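# Hang the ball-filled shallow basket on the stand's peg

## Task

Using the basket's cord handle, hang the shallow basket on the peg of the stand. This only counts if, at the end, all of the balls are still inside the basket.

## Robot and tools

Robot: two arms on a table, left_arm (base near y +0.223 m) and right_arm (base near y -0.333 m). The right arm ends in a five-finger right hand and the left arm in its mirror-image left hand. A post stands on the floor behind them. Loose objects may occasionally get a small push from outside. Anything falling off the table, or left resting off it, fails the job.

Scene frame: origin at table-top height, halfway between the nominal bases. +x points out over the table, +z up, and +y toward the left arm's side. Image left and right do not follow these names. Reported positions (m) and quaternions (wxyz) of each hand point are in this frame and can be wrong by a few cm. The hand point sits 0.05 m in front of the palm and 0.15 m out from the wrist face. Its +z runs along the straight fingers, +y comes out of the palm, and +x crosses the palm away from the thumb. On the left hand, +x points toward the thumb. Straight fingertips end 0.06-0.07 m past the point along +z. A wrist bracket on the little-finger side can strike things.

Row layout (28 numbers, each in [-1, 1]): left_arm dx, dy, dz, rx, ry, rz; then the left hand's thumb_turn, thumb_bend, index, middle, ring, little, force_limit, speed. The right arm follows in the same pattern. Pose numbers are offsets, not places. They count from that arm's current Hand target and run along that target's own axes. 1.0 equals 0.6 m for dx-dz and 180 degrees for rx-rz, which together form a single rotation vector. Send 0 for all six to give an arm no new pose.

Hand motor targets are absolute positions: -1 open, +1 closed. For thumb_turn, -1 puts the thumb beside the palm and +1 opposite the fingers. force_limit maps -1..+1 to about 0..10 N (15 N for the two thumb motors). speed rises from near zero at -1 to full at +0.48 and stays full above that. Every row must carry all eight hand numbers. To keep a hand as it is, repeat that hand's last sent eight. If none has been sent yet, use hand_measured plus hand_force_limit and hand_speed. For a gentle grip, close with speed at or below -0.94. A fully turned thumb plus the fingers can hold items 0.035-0.065 m thick, or a handle as thin as about 0.025 m.

execute_actions(actions, cameras): actions is a list of up to 15 actions. Each action holds up to 15 rows, each row one 1/30 s step. A short action repeats its last row until step 15. Every row counts from the pose at the start of its action, not from the previous row. cameras takes names, ["all"] or []. Images come back by default only when actions is empty.

move(target, speed, blend, blocking, cameras): target is one 28-number row, or a list of up to 15 rows. All rows are offsets from the same starting Hand targets. The paths are straight and do not avoid obstacles, and the whole list must finish within 10 s. speed is in m/s, from 0.002 to 4.3, default 0.25, and can be one value per target. blend is a corner radius in m, default 0 meaning stop at each target. blocking=false returns after about 0.5 s while the motion continues. The result adds a "move:" line giving the ending (done, off_target, moving, held, fault) and limits (paced = pose clipped, held = steps withheld).

wait(seconds): 0 to 3600; sends nothing new and may return early. stop(): brakes a running move. zoom_image(camera, region): region is [x0, y0, x1, y1] in pixels, at most 504 x 504, taken from the newest image of cam_high, cam_low, cam_left_wrist or cam_right_wrist (each 896x504). show_instructions(): shows the reference pages. finished_scene(scene=1): ends the scene for good, and the result must hold with no help from the robot.

Results report each arm's Hand target, end_effector_position/quat, joint positions and torques (torques are offset and noisy), and joint velocities (left out when at noise level). Per hand they give hand_measured, hand_stopped_by (moving, target, force, stalled, fault) and hand_load_n (positive means the finger is pushed open; a drop toward 0 suggests a lost grip). Motor temperatures are also reported. A MOTOR HOT line appears at 85 °C. At 100 °C the arm goes limp for 30-60 s.

Control behaviour: arms track loosely and often come to rest 1-3 cm (sometimes 5) short, usually low, without touching anything. Send the shortfall as an extra offset. Each step clips orientation to within 40 degrees of the measured value. An arm that meets an obstacle keeps pressing until you command it back past its hand point.

Avoid dropping anything, even by millimetres, and avoid releasing moving parts, slams, or hard pushes against fixed or heavy objects. Do not swing the basket in a way that throws balls out. Do not let the hands or arms knock into each other, and never close one hand on the other's fingers. Keep finger loads moderate, and do not hold heavy loads at full reach for long.

Each tool is called by a JSON object that holds its "api" and its "payload".

Reference images:

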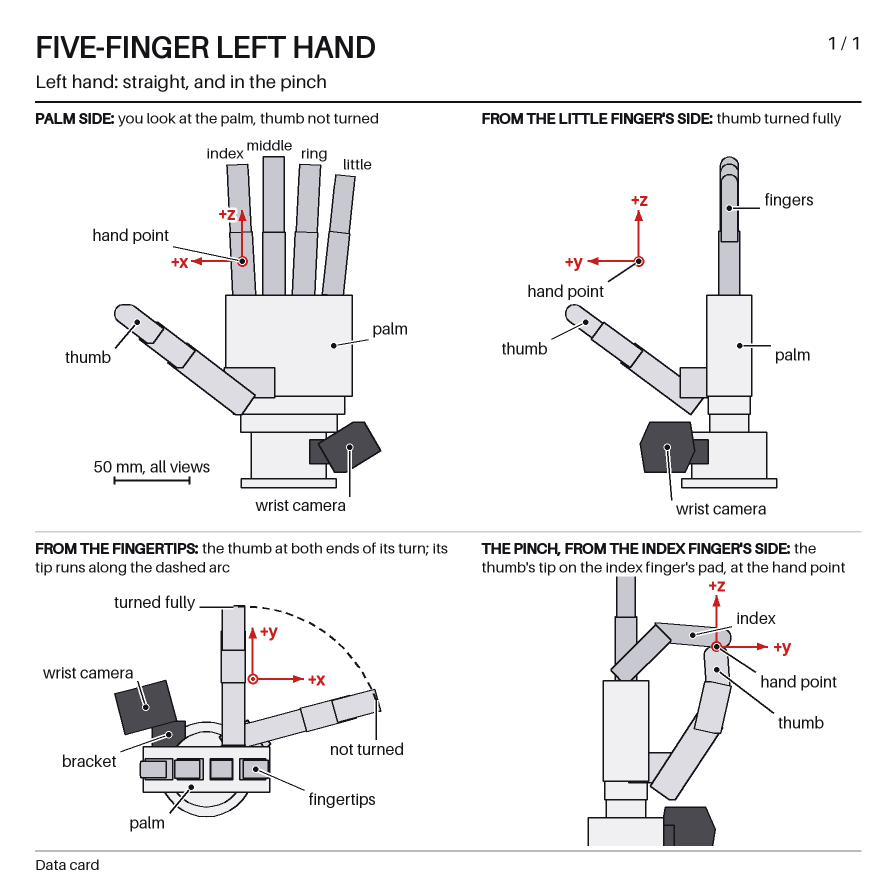

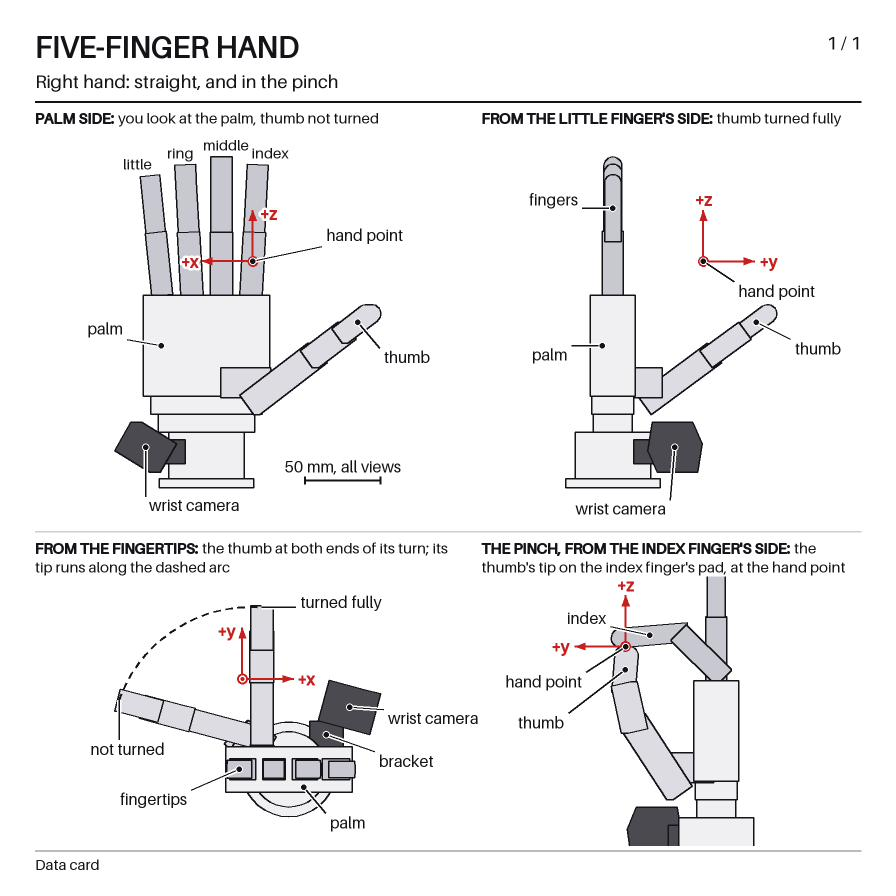

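## Session

{"api": "execute_actions", "payload": {"actions": []}}

Scene clock: 0.00 s.
left_arm: end_effector_position=(+0.0140, +0.5261, +0.1588) hand_measured=(-1.000, -1.000, -1.000, -1.000, -1.000, -1.000) hand_load_n=(+0.0, +0.0, +0.0, +0.0, +0.0, +0.0) hand_stopped_by=(target, target, target, target, target, target) hand_force_limit=0.00 hand_speed=-0.80 end_effector_quat_wxyz=(+0.089, +0.974, -0.085, -0.193) | right_arm: end_effector_position=(+0.1661, -0.4391, +0.1430) hand_measured=(-1.000, -1.000, -1.000, -1.000, -1.000, -1.000) hand_load_n=(+0.0, +0.0, +0.0, +0.0, +0.0, +0.0) hand_stopped_by=(target, target, target, target, target, target) hand_force_limit=0.00 hand_speed=-0.80 end_effector_quat_wxyz=(-0.312, +0.898, -0.310, +0.012)
Joint positions: left_arm=[1.288 1.516 1.211 -1.533 -0.338 -0.172] | right_arm=[-0.813 1.133 0.842 -1.584 -0.566 -1.805]
Joint velocities: within noise
Joint torques (N m): no reading
Motor temperatures (°C): left_arm=[27 25 28 27 26 27] | right_arm=[24 27 27 26 28 31]
Heat: left arm: hottest elbow 28 °C; right arm: hottest wrist roll 31 °C.
Hand target: left_arm +0.0158, +0.5314, +0.1611; +0.084, +0.974, -0.084, -0.192 | right_arm +0.1717, -0.4448, +0.1500; -0.306, +0.901, -0.307, +0.023

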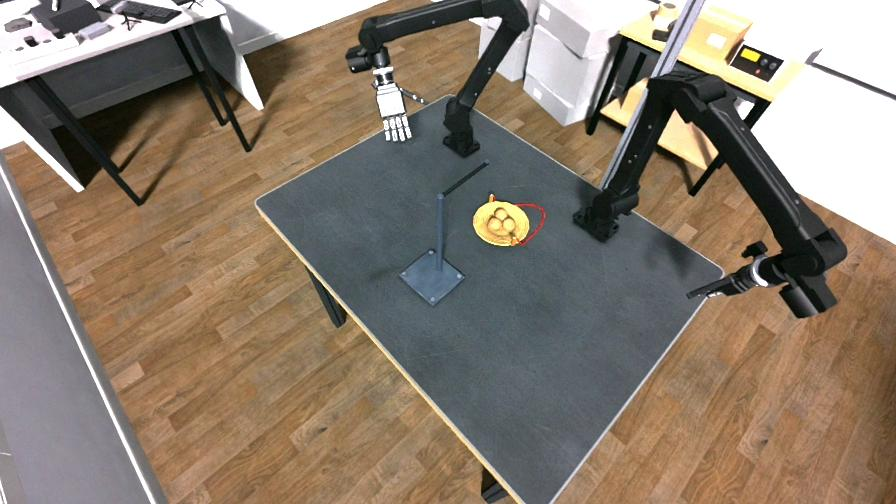

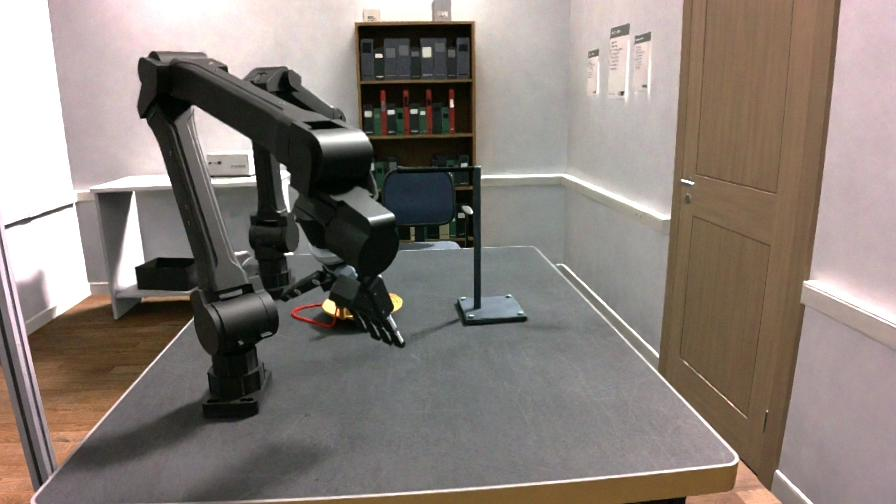

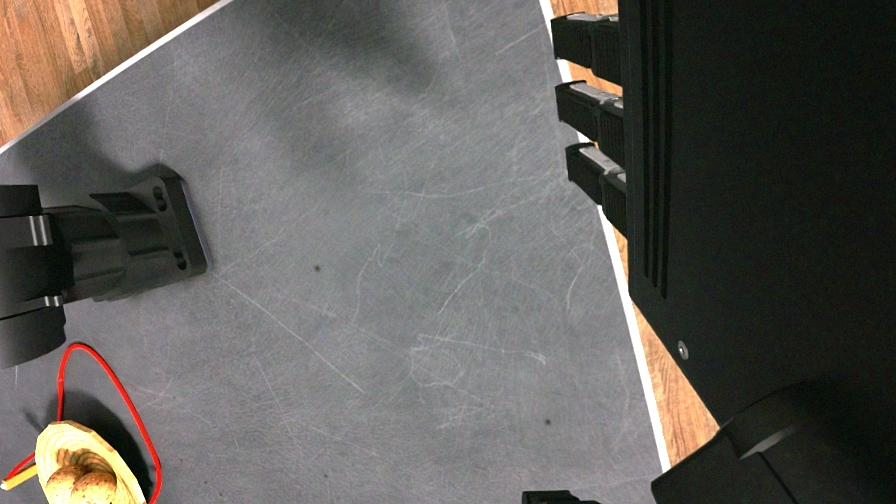

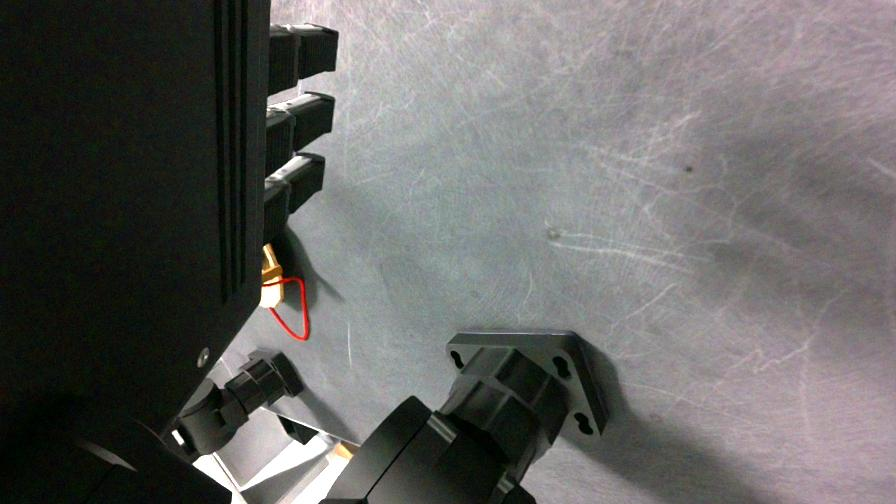

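{"api": "zoom_image", "payload": {"camera": "cam_high", "region": [380, 140, 600, 320]}}

{"api": "zoom_image", "payload": {"camera": "cam_low", "region": [260, 150, 560, 350]}}

{"api": "zoom_image", "payload": {"camera": "cam_left_wrist", "region": [0, 320, 250, 504]}}

Scaled by 2.291 from the camera's image (finer frame: 1280x720).

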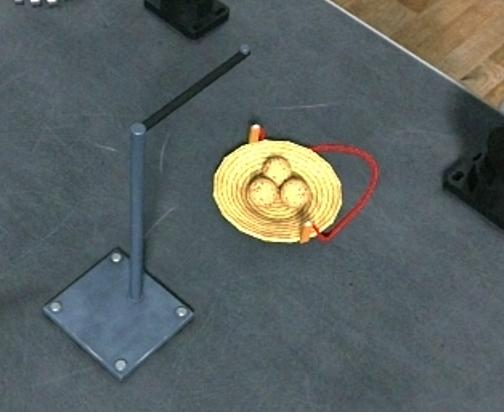

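Scaled by 1.680 from the camera's image (finer frame: 1280x720).

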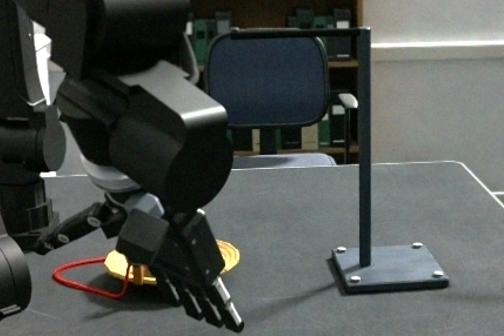

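Scaled by 2.016 from the camera's image (finer frame: 1280x720).

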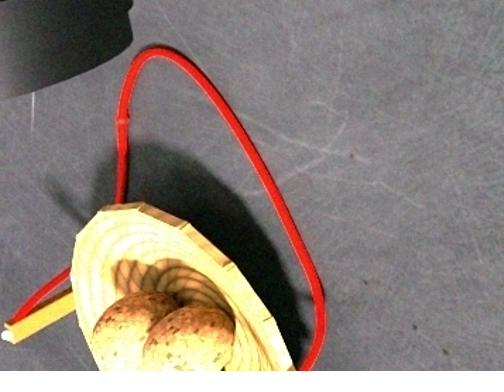

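{"api": "zoom_image", "payload": {"camera": "cam_high", "region": [460, 185, 560, 260]}}

{"api": "zoom_image", "payload": {"camera": "cam_low", "region": [280, 260, 420, 350]}}

Scaled by 5.040 from the camera's image (finer frame: 1280x720).

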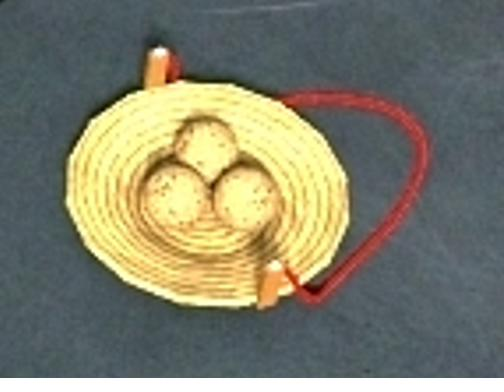

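Scaled by 3.600 from the camera's image (finer frame: 1280x720).

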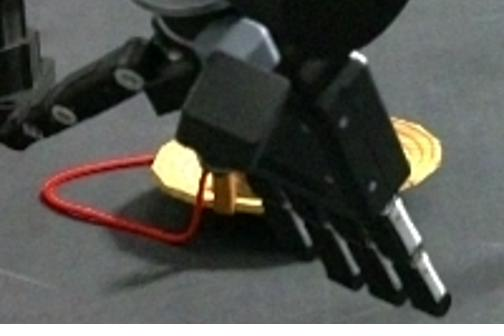

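{"api": "move", "payload": {"target": [[0.251,0.1868,-0.3492,0,0,0,-1,-1,-1,-1,-1,-1,0,0,0.0087,-0.1632,-0.196,-0.1722,0.1042,0.1791,-1,-1,-1,1,1,-1,0,0],[0.362,0.504,-0.3247,0,0,0,-1,-1,-1,-1,-1,-1,0,0,0.0087,-0.1632,-0.196,-0.1722,0.1042,0.1791,-1,-1,-1,1,1,-1,0,0],[0.249,0.720,-0.2338,0.0745,0.1121,0.0555,-1,-1,-1,-1,-1,-1,0,0,0.0087,-0.1632,-0.196,-0.1722,0.1042,0.1791,-1,-1,-1,1,1,-1,0,0]], "speed": 0.25, "blend": 0.04, "cameras": ["all"]}}

Scene clock: 566.93 s.
left_arm: end_effector_position=(+0.1540, +0.1007, +0.3262) hand_measured=(-1.000, -1.000, -1.000, -1.000, -1.000, -1.000) hand_load_n=(+0.0, +0.0, +0.0, +0.0, +0.0, +0.0) hand_stopped_by=(target, target, target, target, target, target) hand_force_limit=0.00 hand_speed=0.00 end_effector_quat_wxyz=(+0.026, +0.974, -0.185, +0.125) | right_arm: end_effector_position=(+0.1922, -0.4475, +0.2809) hand_measured=(-1.000, -1.000, -1.000, +1.000, +1.000, -1.000) hand_load_n=(+0.0, +0.0, +0.0, +0.0, +0.0, +0.5) hand_stopped_by=(target, target, target, target, target, target) hand_force_limit=0.00 hand_speed=0.00 end_effector_quat_wxyz=(+0.000, +0.814, -0.580, -0.004)
Joint positions: left_arm=[-0.21 0.731 1.094 -1.683 0.042 -1.427] | right_arm=[-0.445 1.1 1.215 -1.693 0 -0.775]
Joint torques (N m): left_arm=[0.21 0.09 7.9 1.14 -0.1 -0.09] | right_arm=[0.97 -5.66 10.28 0.17 -0.06 0.16]
Motor temperatures (°C): left_arm=[25 29 40 26 27 27] | right_arm=[24 27 39 24 26 29]
Heat: left arm: hottest elbow 40 °C; right arm: hottest elbow 39 °C.
Hand target: left_arm +0.1494, +0.1008, +0.3202; +0.000, +0.985, -0.174, +0.001 | right_arm +0.2018, -0.4500, +0.3001; +0.000, +0.814, -0.581, +0.000
Off the commanded pose: left_arm 0.007 m, 15 deg | right_arm 0.022 m, 0 deg.
joint sent to its limit (left arm) — joint 4 (wrist pitch), lower limit. The joint targets are off in orientation, not in position.
joint sent to its limit (right arm) — joint 4 (wrist pitch), lower limit. The joint targets still meet the commanded pose.
move: off_target (left_arm, right_arm)

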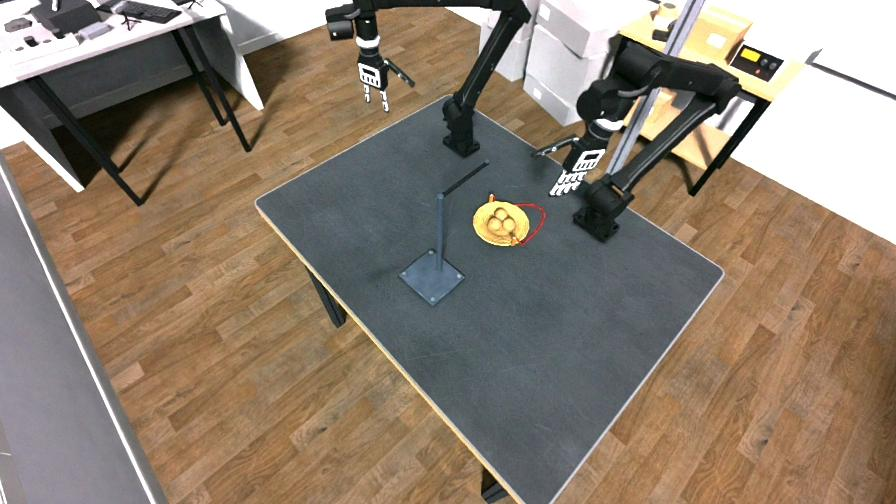

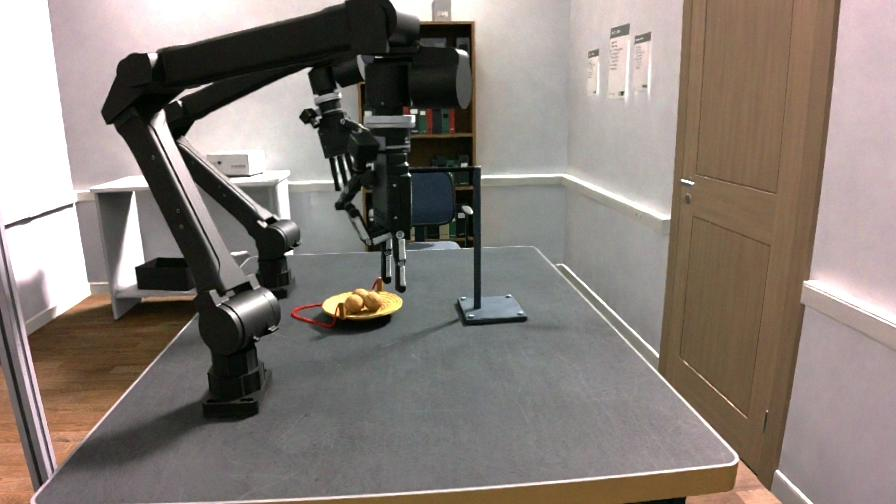

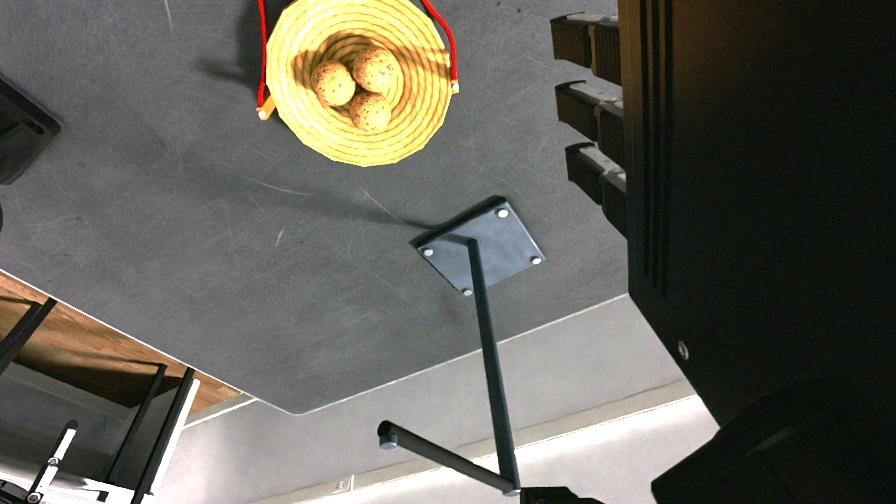

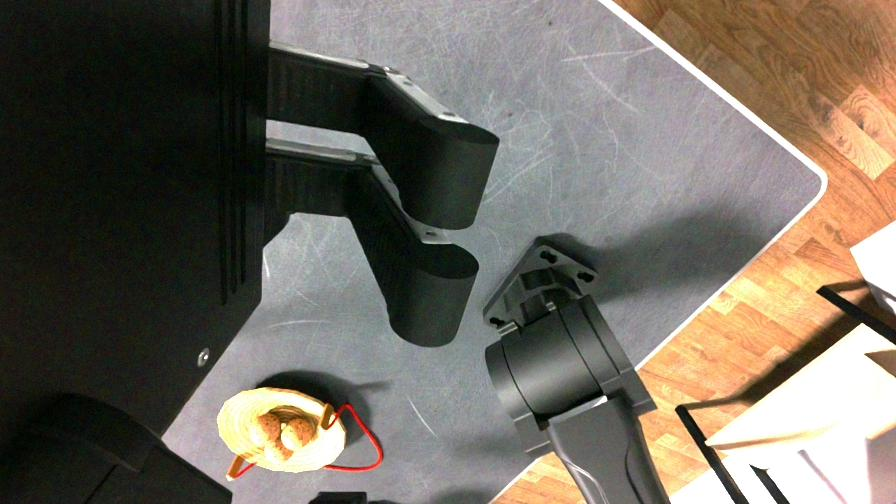

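{"api": "zoom_image", "payload": {"camera": "cam_low", "region": [280, 265, 420, 345]}}

{"api": "zoom_image", "payload": {"camera": "cam_left_wrist", "region": [230, 0, 480, 180]}}

{"api": "zoom_image", "payload": {"camera": "cam_right_wrist", "region": [200, 360, 420, 504]}}

{"api": "zoom_image", "payload": {"camera": "cam_left_wrist", "region": [350, 180, 600, 504]}}

Scaled by 3.600 from the camera's image (finer frame: 1280x720).

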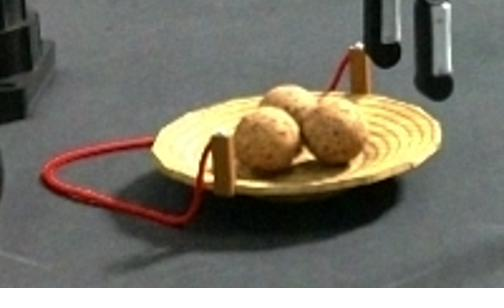

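Scaled by 2.016 from the camera's image (finer frame: 1280x720).

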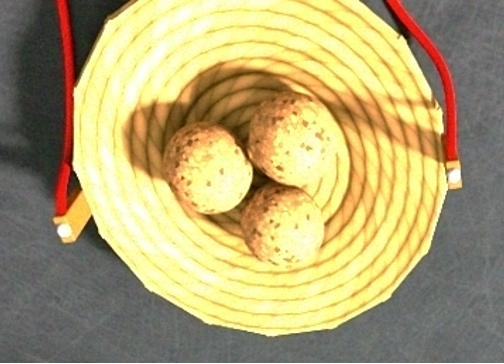

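Scaled by 2.291 from the camera's image (finer frame: 1280x720).

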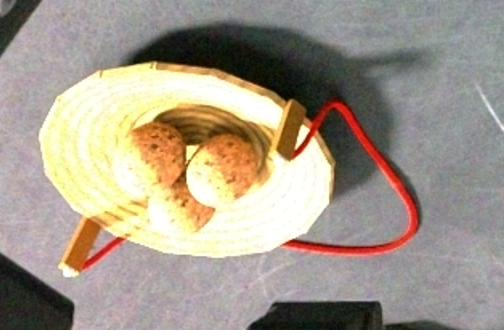

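Scaled by 1.556 from the camera's image (finer frame: 1280x720).

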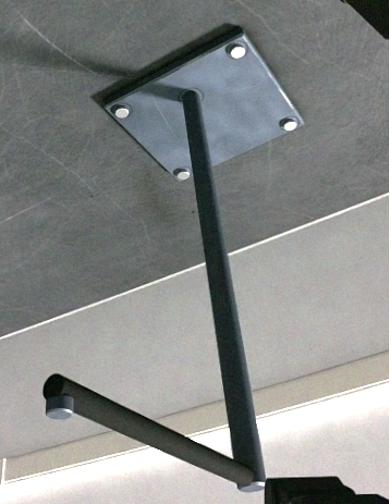

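{"api": "zoom_image", "payload": {"camera": "cam_left_wrist", "region": [360, 400, 540, 504]}}

{"api": "zoom_image", "payload": {"camera": "cam_high", "region": [420, 145, 510, 215]}}

{"api": "zoom_image", "payload": {"camera": "cam_low", "region": [380, 150, 560, 350]}}

Scaled by 2.800 from the camera's image (finer frame: 1280x720).

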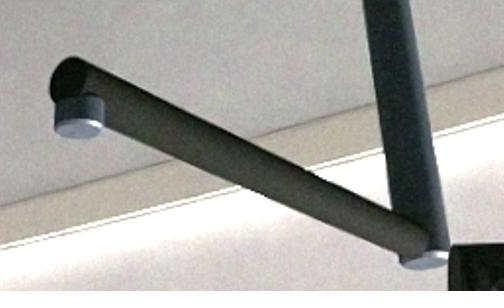

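Scaled by 5.600 from the camera's image (finer frame: 1280x720).

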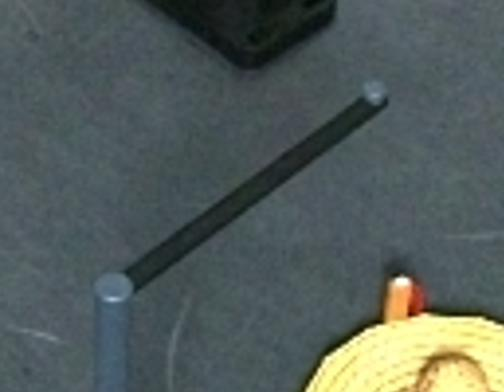

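Scaled by 2.520 from the camera's image (finer frame: 1280x720).

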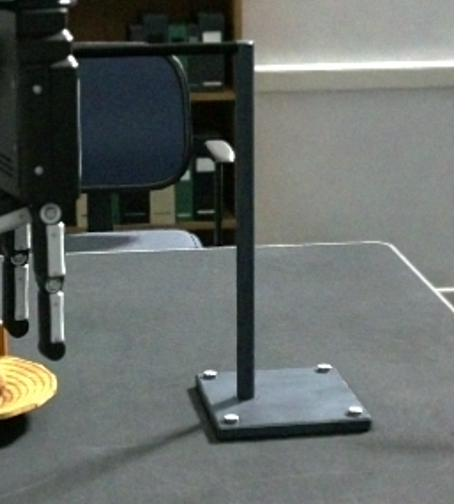

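{"api": "zoom_image", "payload": {"camera": "cam_high", "region": [340, 0, 440, 130]}}

{"api": "zoom_image", "payload": {"camera": "cam_high", "region": [520, 110, 660, 250]}}

{"api": "zoom_image", "payload": {"camera": "cam_low", "region": [300, 70, 500, 320]}}

Scaled by 3.877 from the camera's image (finer frame: 1280x720).

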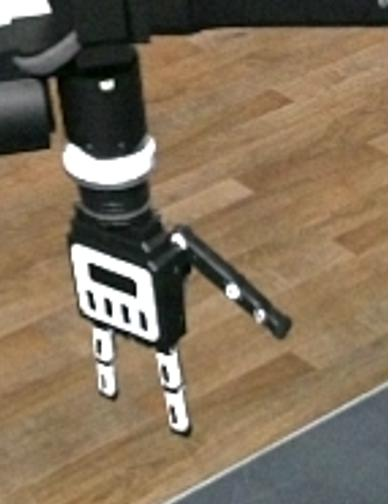

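Scaled by 3.600 from the camera's image (finer frame: 1280x720).

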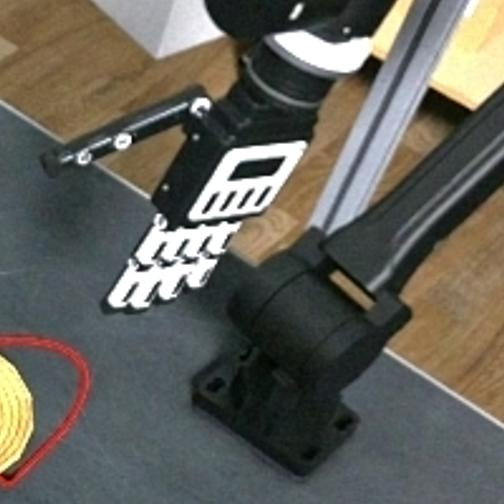

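Scaled by 2.016 from the camera's image (finer frame: 1280x720).

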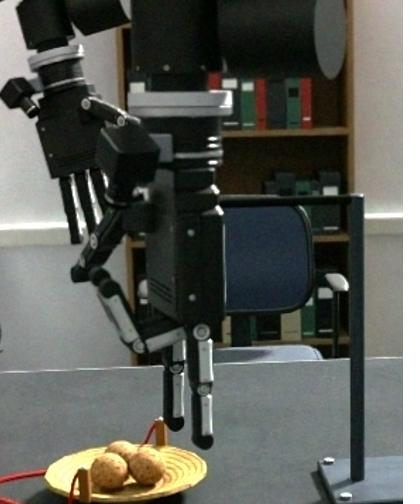

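{"api": "move", "payload": {"target": [[-0.124,0.1592,0.3437,-0.0317,0.0256,0.5661,-1,-1,-0.5,1,1,-0.5,0,-0.3,0,0,0,0,0,0,-1,-1,-1,1,1,-1,0,0]], "speed": 0.2, "cameras": ["all"]}}

Scene clock: 1443.63 s.
left_arm: end_effector_position=(+0.0509, +0.0339, +0.1214) hand_measured=(-1.000, -1.000, -0.500, +1.000, +1.000, -0.500) hand_load_n=(+0.0, +0.0, +0.0, +0.0, +0.0, +0.0) hand_stopped_by=(target, target, target, target, target, target) hand_force_limit=0.00 hand_speed=-0.30 end_effector_quat_wxyz=(-0.047, -0.492, +0.868, -0.037) | right_arm: end_effector_position=(+0.1922, -0.4475, +0.2809) hand_measured=(-1.000, -1.000, -1.000, +1.000, +1.000, -1.000) hand_load_n=(+0.0, +0.0, +0.0, +0.0, +0.0, +0.0) hand_stopped_by=(target, target, target, target, target, target) hand_force_limit=0.00 hand_speed=0.00 end_effector_quat_wxyz=(+0.000, +0.814, -0.580, -0.004)
Joint positions: left_arm=[-0.743 1.019 0.723 -1.233 0.112 -0.223] | right_arm=[-0.445 1.1 1.215 -1.693 0 -0.775]
Joint torques (N m): left_arm=[0.03 -2.02 7.8 1.28 -0.07 0.12] | right_arm=[0.15 -5.54 10.69 0.21 0.05 0.12]
Motor temperatures (°C): left_arm=[24 25 39 26 26 27] | right_arm=[24 27 52 24 24 27]
Heat: left arm: hottest elbow 39 °C; right arm: hottest elbow 52 °C.
Hand target: left_arm +0.0472, +0.0365, +0.1138; -0.048, -0.484, +0.873, -0.027 | right_arm +0.2018, -0.4500, +0.3001; +0.000, +0.814, -0.581, +0.000
Off the commanded pose: left_arm 0.009 m, 2 deg | right_arm 0.022 m, 0 deg.
joint sent to its limit (right arm) — joint 4 (wrist pitch), lower limit. The joint targets still meet the commanded pose.
move: done

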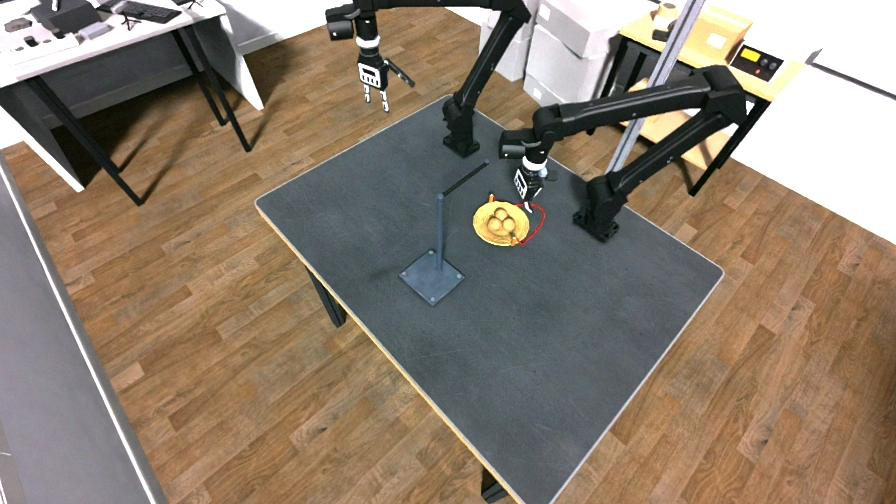

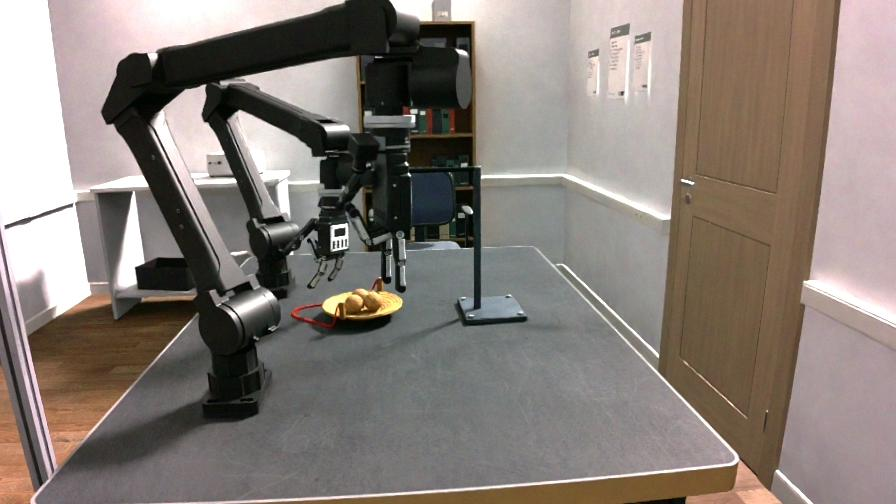

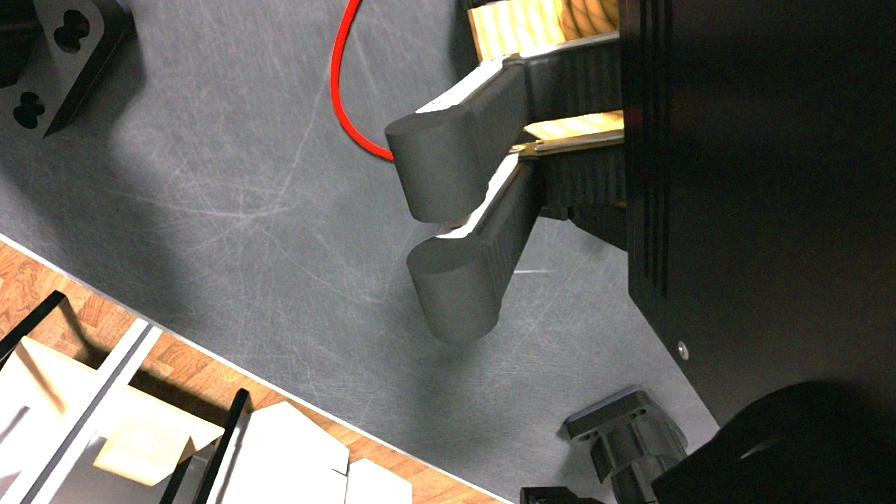

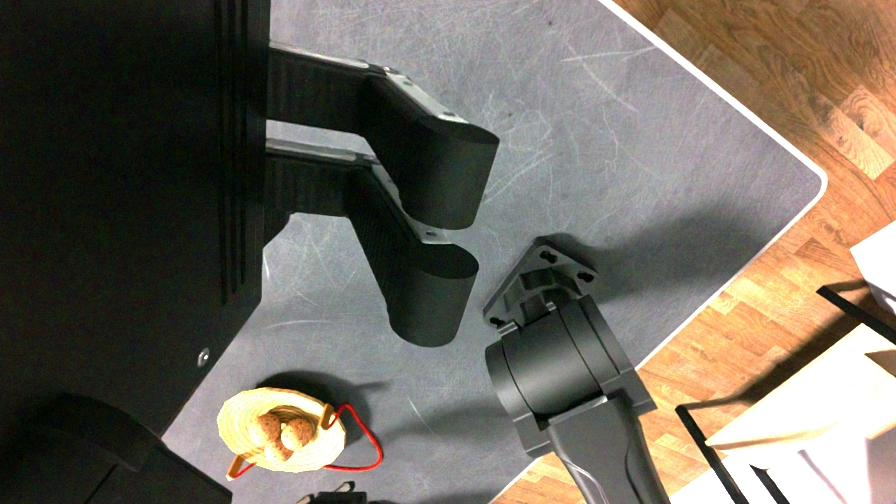

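{"api": "zoom_image", "payload": {"camera": "cam_high", "region": [460, 150, 600, 260]}}

{"api": "zoom_image", "payload": {"camera": "cam_low", "region": [270, 200, 430, 350]}}

Scaled by 3.600 from the camera's image (finer frame: 1280x720).

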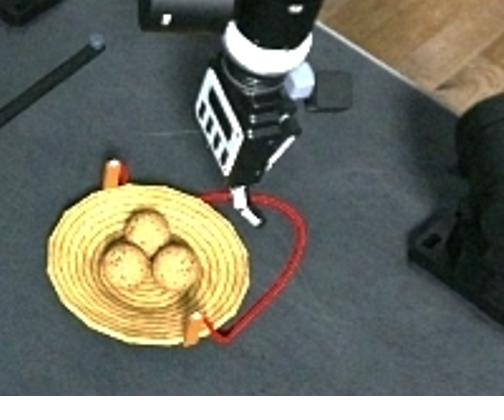

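Scaled by 3.150 from the camera's image (finer frame: 1280x720).

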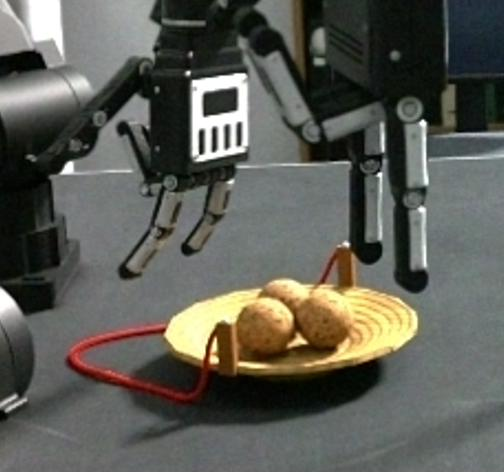

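{"api": "move", "payload": {"target": [[-0.0028,0.0666,0.0422,0,0,0,-1,-1,-1,1,1,-1,0,0,0,0,0,0,0,0,-1,-1,-1,1,1,-1,0,0]], "speed": 0.1, "cameras": ["cam_high","cam_low","cam_left_wrist"]}}

{"api": "zoom_image", "payload": {"camera": "cam_high", "region": [460, 150, 600, 260]}}

{"api": "zoom_image", "payload": {"camera": "cam_low", "region": [270, 200, 430, 350]}}

Scene clock: 1588.10 s.
left_arm: end_effector_position=(+0.0159, +0.0558, +0.0920) hand_measured=(-1.000, -1.000, -1.000, +1.000, +1.000, -1.000) hand_load_n=(+0.0, +0.0, +0.0, +0.0, +0.0, -0.5) hand_stopped_by=(target, target, target, target, target, target) hand_force_limit=0.00 hand_speed=0.00 end_effector_quat_wxyz=(-0.050, -0.483, +0.874, -0.027) | right_arm: end_effector_position=(+0.1922, -0.4475, +0.2809) hand_measured=(-1.000, -1.000, -1.000, +1.000, +1.000, -1.000) hand_load_n=(+0.0, -0.5, +0.0, +0.0, -0.5, +0.0) hand_stopped_by=(target, target, target, target, target, target) hand_force_limit=0.00 hand_speed=0.00 end_effector_quat_wxyz=(+0.000, +0.814, -0.580, -0.004)
Joint positions: left_arm=[-0.786 0.938 0.594 -1.2 0.111 -0.245] | right_arm=[-0.445 1.1 1.215 -1.693 0 -0.775]
Joint torques (N m): left_arm=[-0.09 -2.37 7.75 1.25 -0.07 -0.07] | right_arm=[0.73 -5.71 10.4 0.09 -0.03 0.19]
Heat: left arm: hottest elbow 39 °C; right arm: hottest elbow 53 °C.
Hand target: left_arm +0.0126, +0.0567, +0.0884; -0.049, -0.484, +0.873, -0.027 | right_arm +0.2018, -0.4500, +0.3001; +0.000, +0.814, -0.581, +0.000
Off the commanded pose: left_arm 0.005 m, 0 deg | right_arm 0.022 m, 0 deg.
joint sent to its limit (right arm) — joint 4 (wrist pitch), lower limit. The joint targets still meet the commanded pose.
move: done

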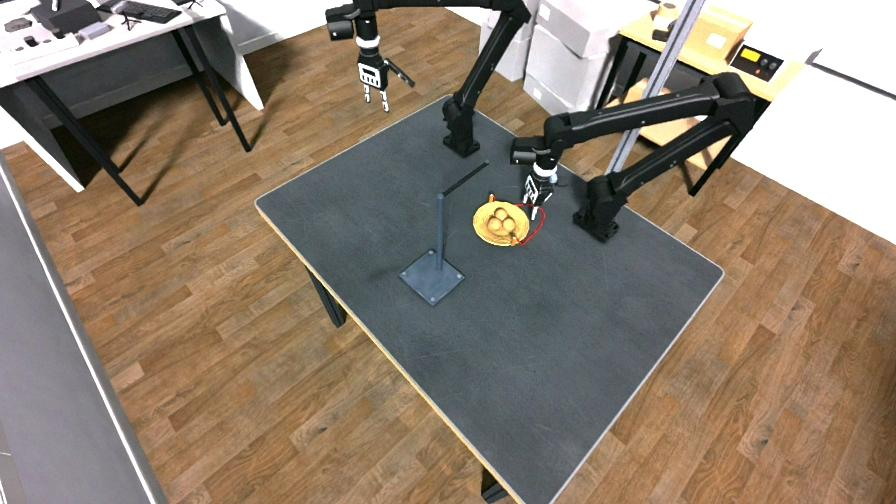

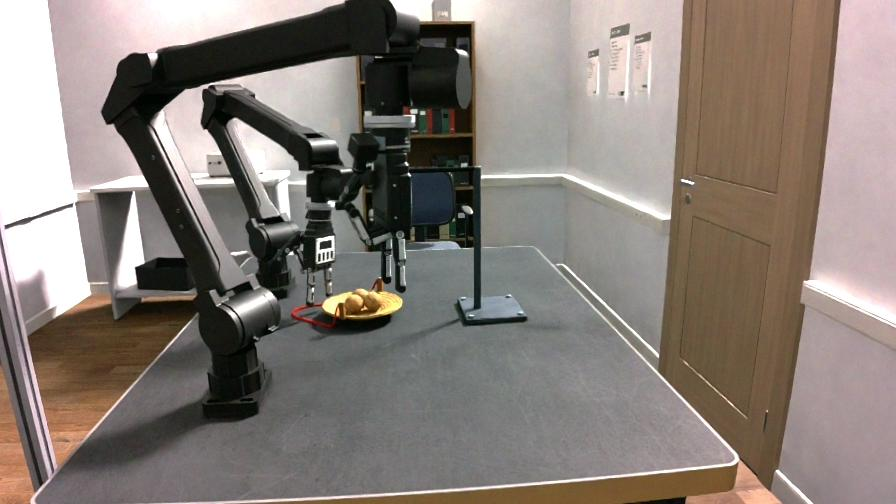

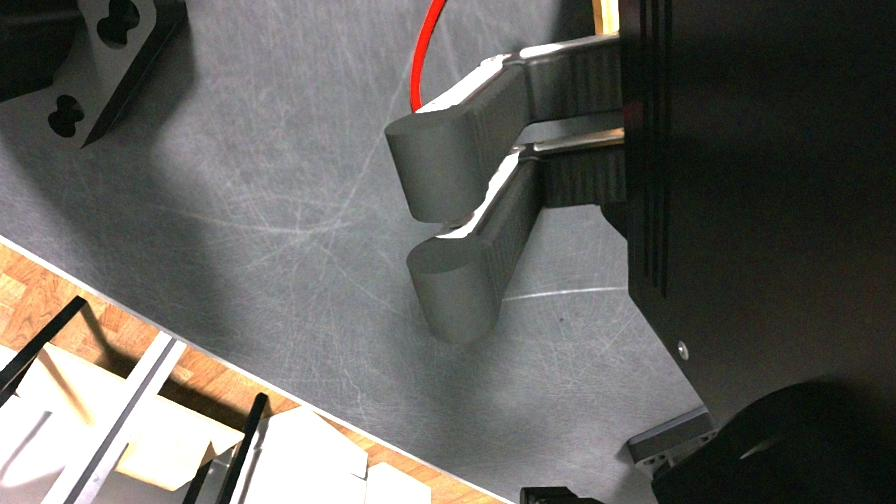

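Scaled by 3.600 from the camera's image (finer frame: 1280x720).

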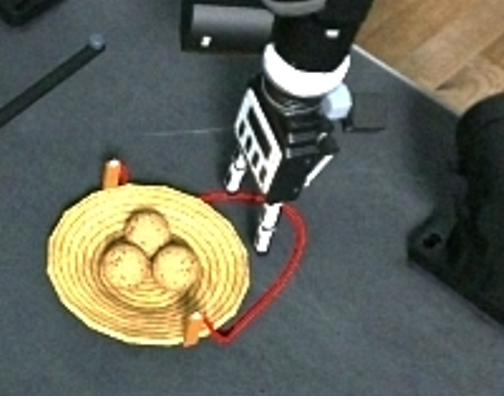

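Scaled by 3.150 from the camera's image (finer frame: 1280x720).

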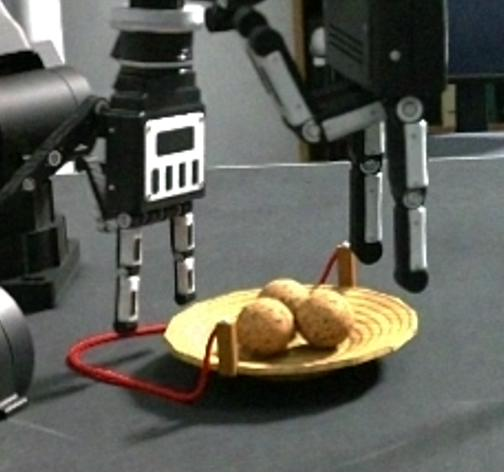

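{"api": "move", "payload": {"target": [[-0.0048,0,0.043,0,0,0,-1,-1,-1,1,1,-1,0,0,0,0,0,0,0,0,-1,-1,-1,1,1,-1,0,0]], "speed": 0.06, "cameras": ["cam_high","cam_low"]}}

{"api": "zoom_image", "payload": {"camera": "cam_high", "region": [480, 170, 580, 250]}}

{"api": "zoom_image", "payload": {"camera": "cam_low", "region": [280, 250, 400, 340]}}

Scene clock: 1614.80 s.
left_arm: end_effector_position=(+0.0171, +0.0546, +0.0691) hand_measured=(-1.000, -1.000, -1.000, +1.000, +1.000, -1.000) hand_load_n=(+0.0, +0.0, +0.0, +0.0, +0.0, +0.0) hand_stopped_by=(target, target, target, target, target, target) hand_force_limit=0.00 hand_speed=0.00 end_effector_quat_wxyz=(-0.048, -0.483, +0.874, -0.037) | right_arm: end_effector_position=(+0.1922, -0.4475, +0.2809) hand_measured=(-1.000, -1.000, -1.000, +1.000, +1.000, -1.000) hand_load_n=(+0.0, +0.0, +0.0, +0.0, +0.0, +0.0) hand_stopped_by=(target, target, target, target, target, target) hand_force_limit=0.00 hand_speed=0.00 end_effector_quat_wxyz=(+0.000, +0.814, -0.580, -0.004)
Joint positions: left_arm=[-0.786 0.957 0.542 -1.11 0.111 -0.246] | right_arm=[-0.445 1.1 1.215 -1.693 0 -0.775]
Joint torques (N m): left_arm=[-0.09 -0.91 7.51 1.31 -0.07 -0.08] | right_arm=[1.73 -5.42 10.33 -0.02 0.01 0.17]
Heat: left arm: hottest elbow 38 °C; right arm: hottest elbow 53 °C.
Hand target: left_arm +0.0127, +0.0567, +0.0625; -0.049, -0.484, +0.873, -0.027 | right_arm +0.2018, -0.4500, +0.3001; +0.000, +0.814, -0.581, +0.000
Off the commanded pose: left_arm 0.008 m, 1 deg | right_arm 0.022 m, 0 deg.
joint sent to its limit (right arm) — joint 4 (wrist pitch), lower limit. The joint targets still meet the commanded pose.
move: done

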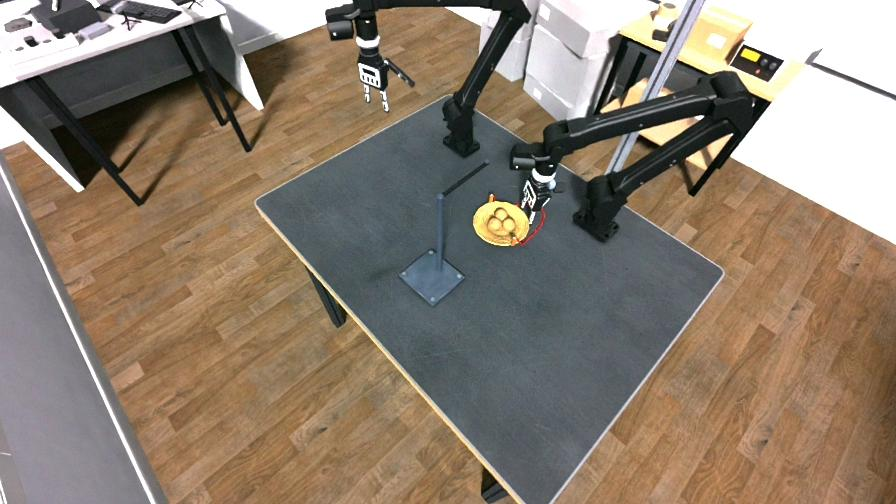

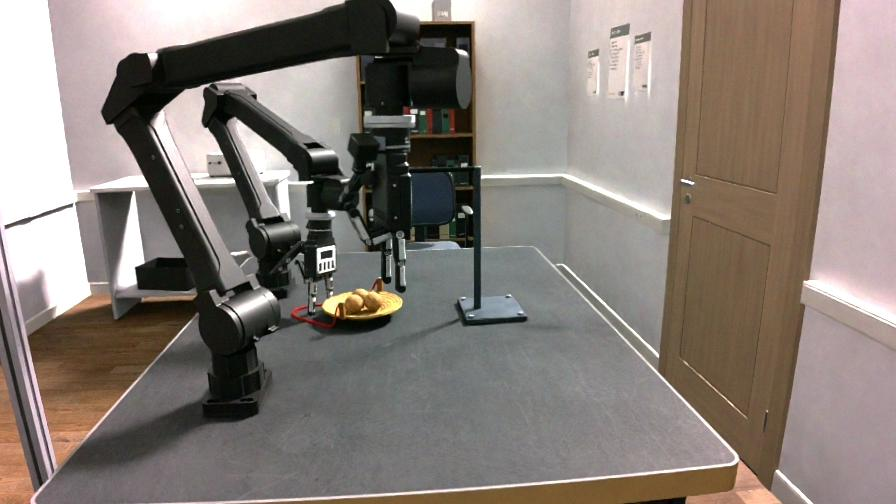

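Scaled by 5.040 from the camera's image (finer frame: 1280x720).

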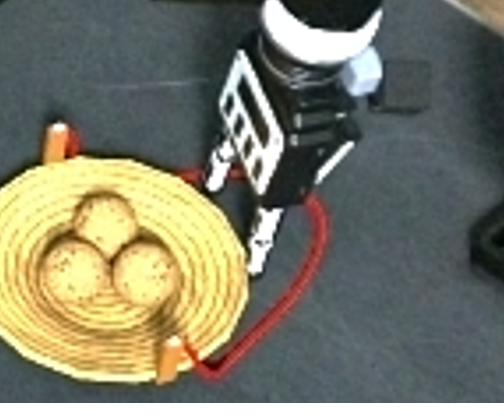

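Scaled by 4.200 from the camera's image (finer frame: 1280x720).

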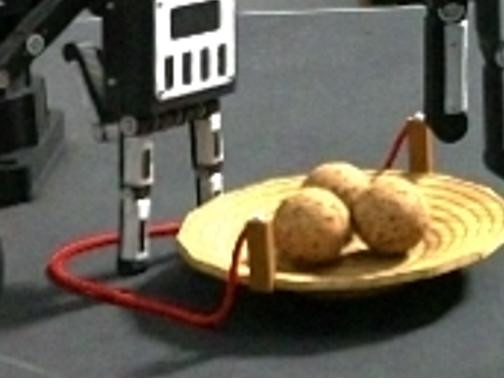

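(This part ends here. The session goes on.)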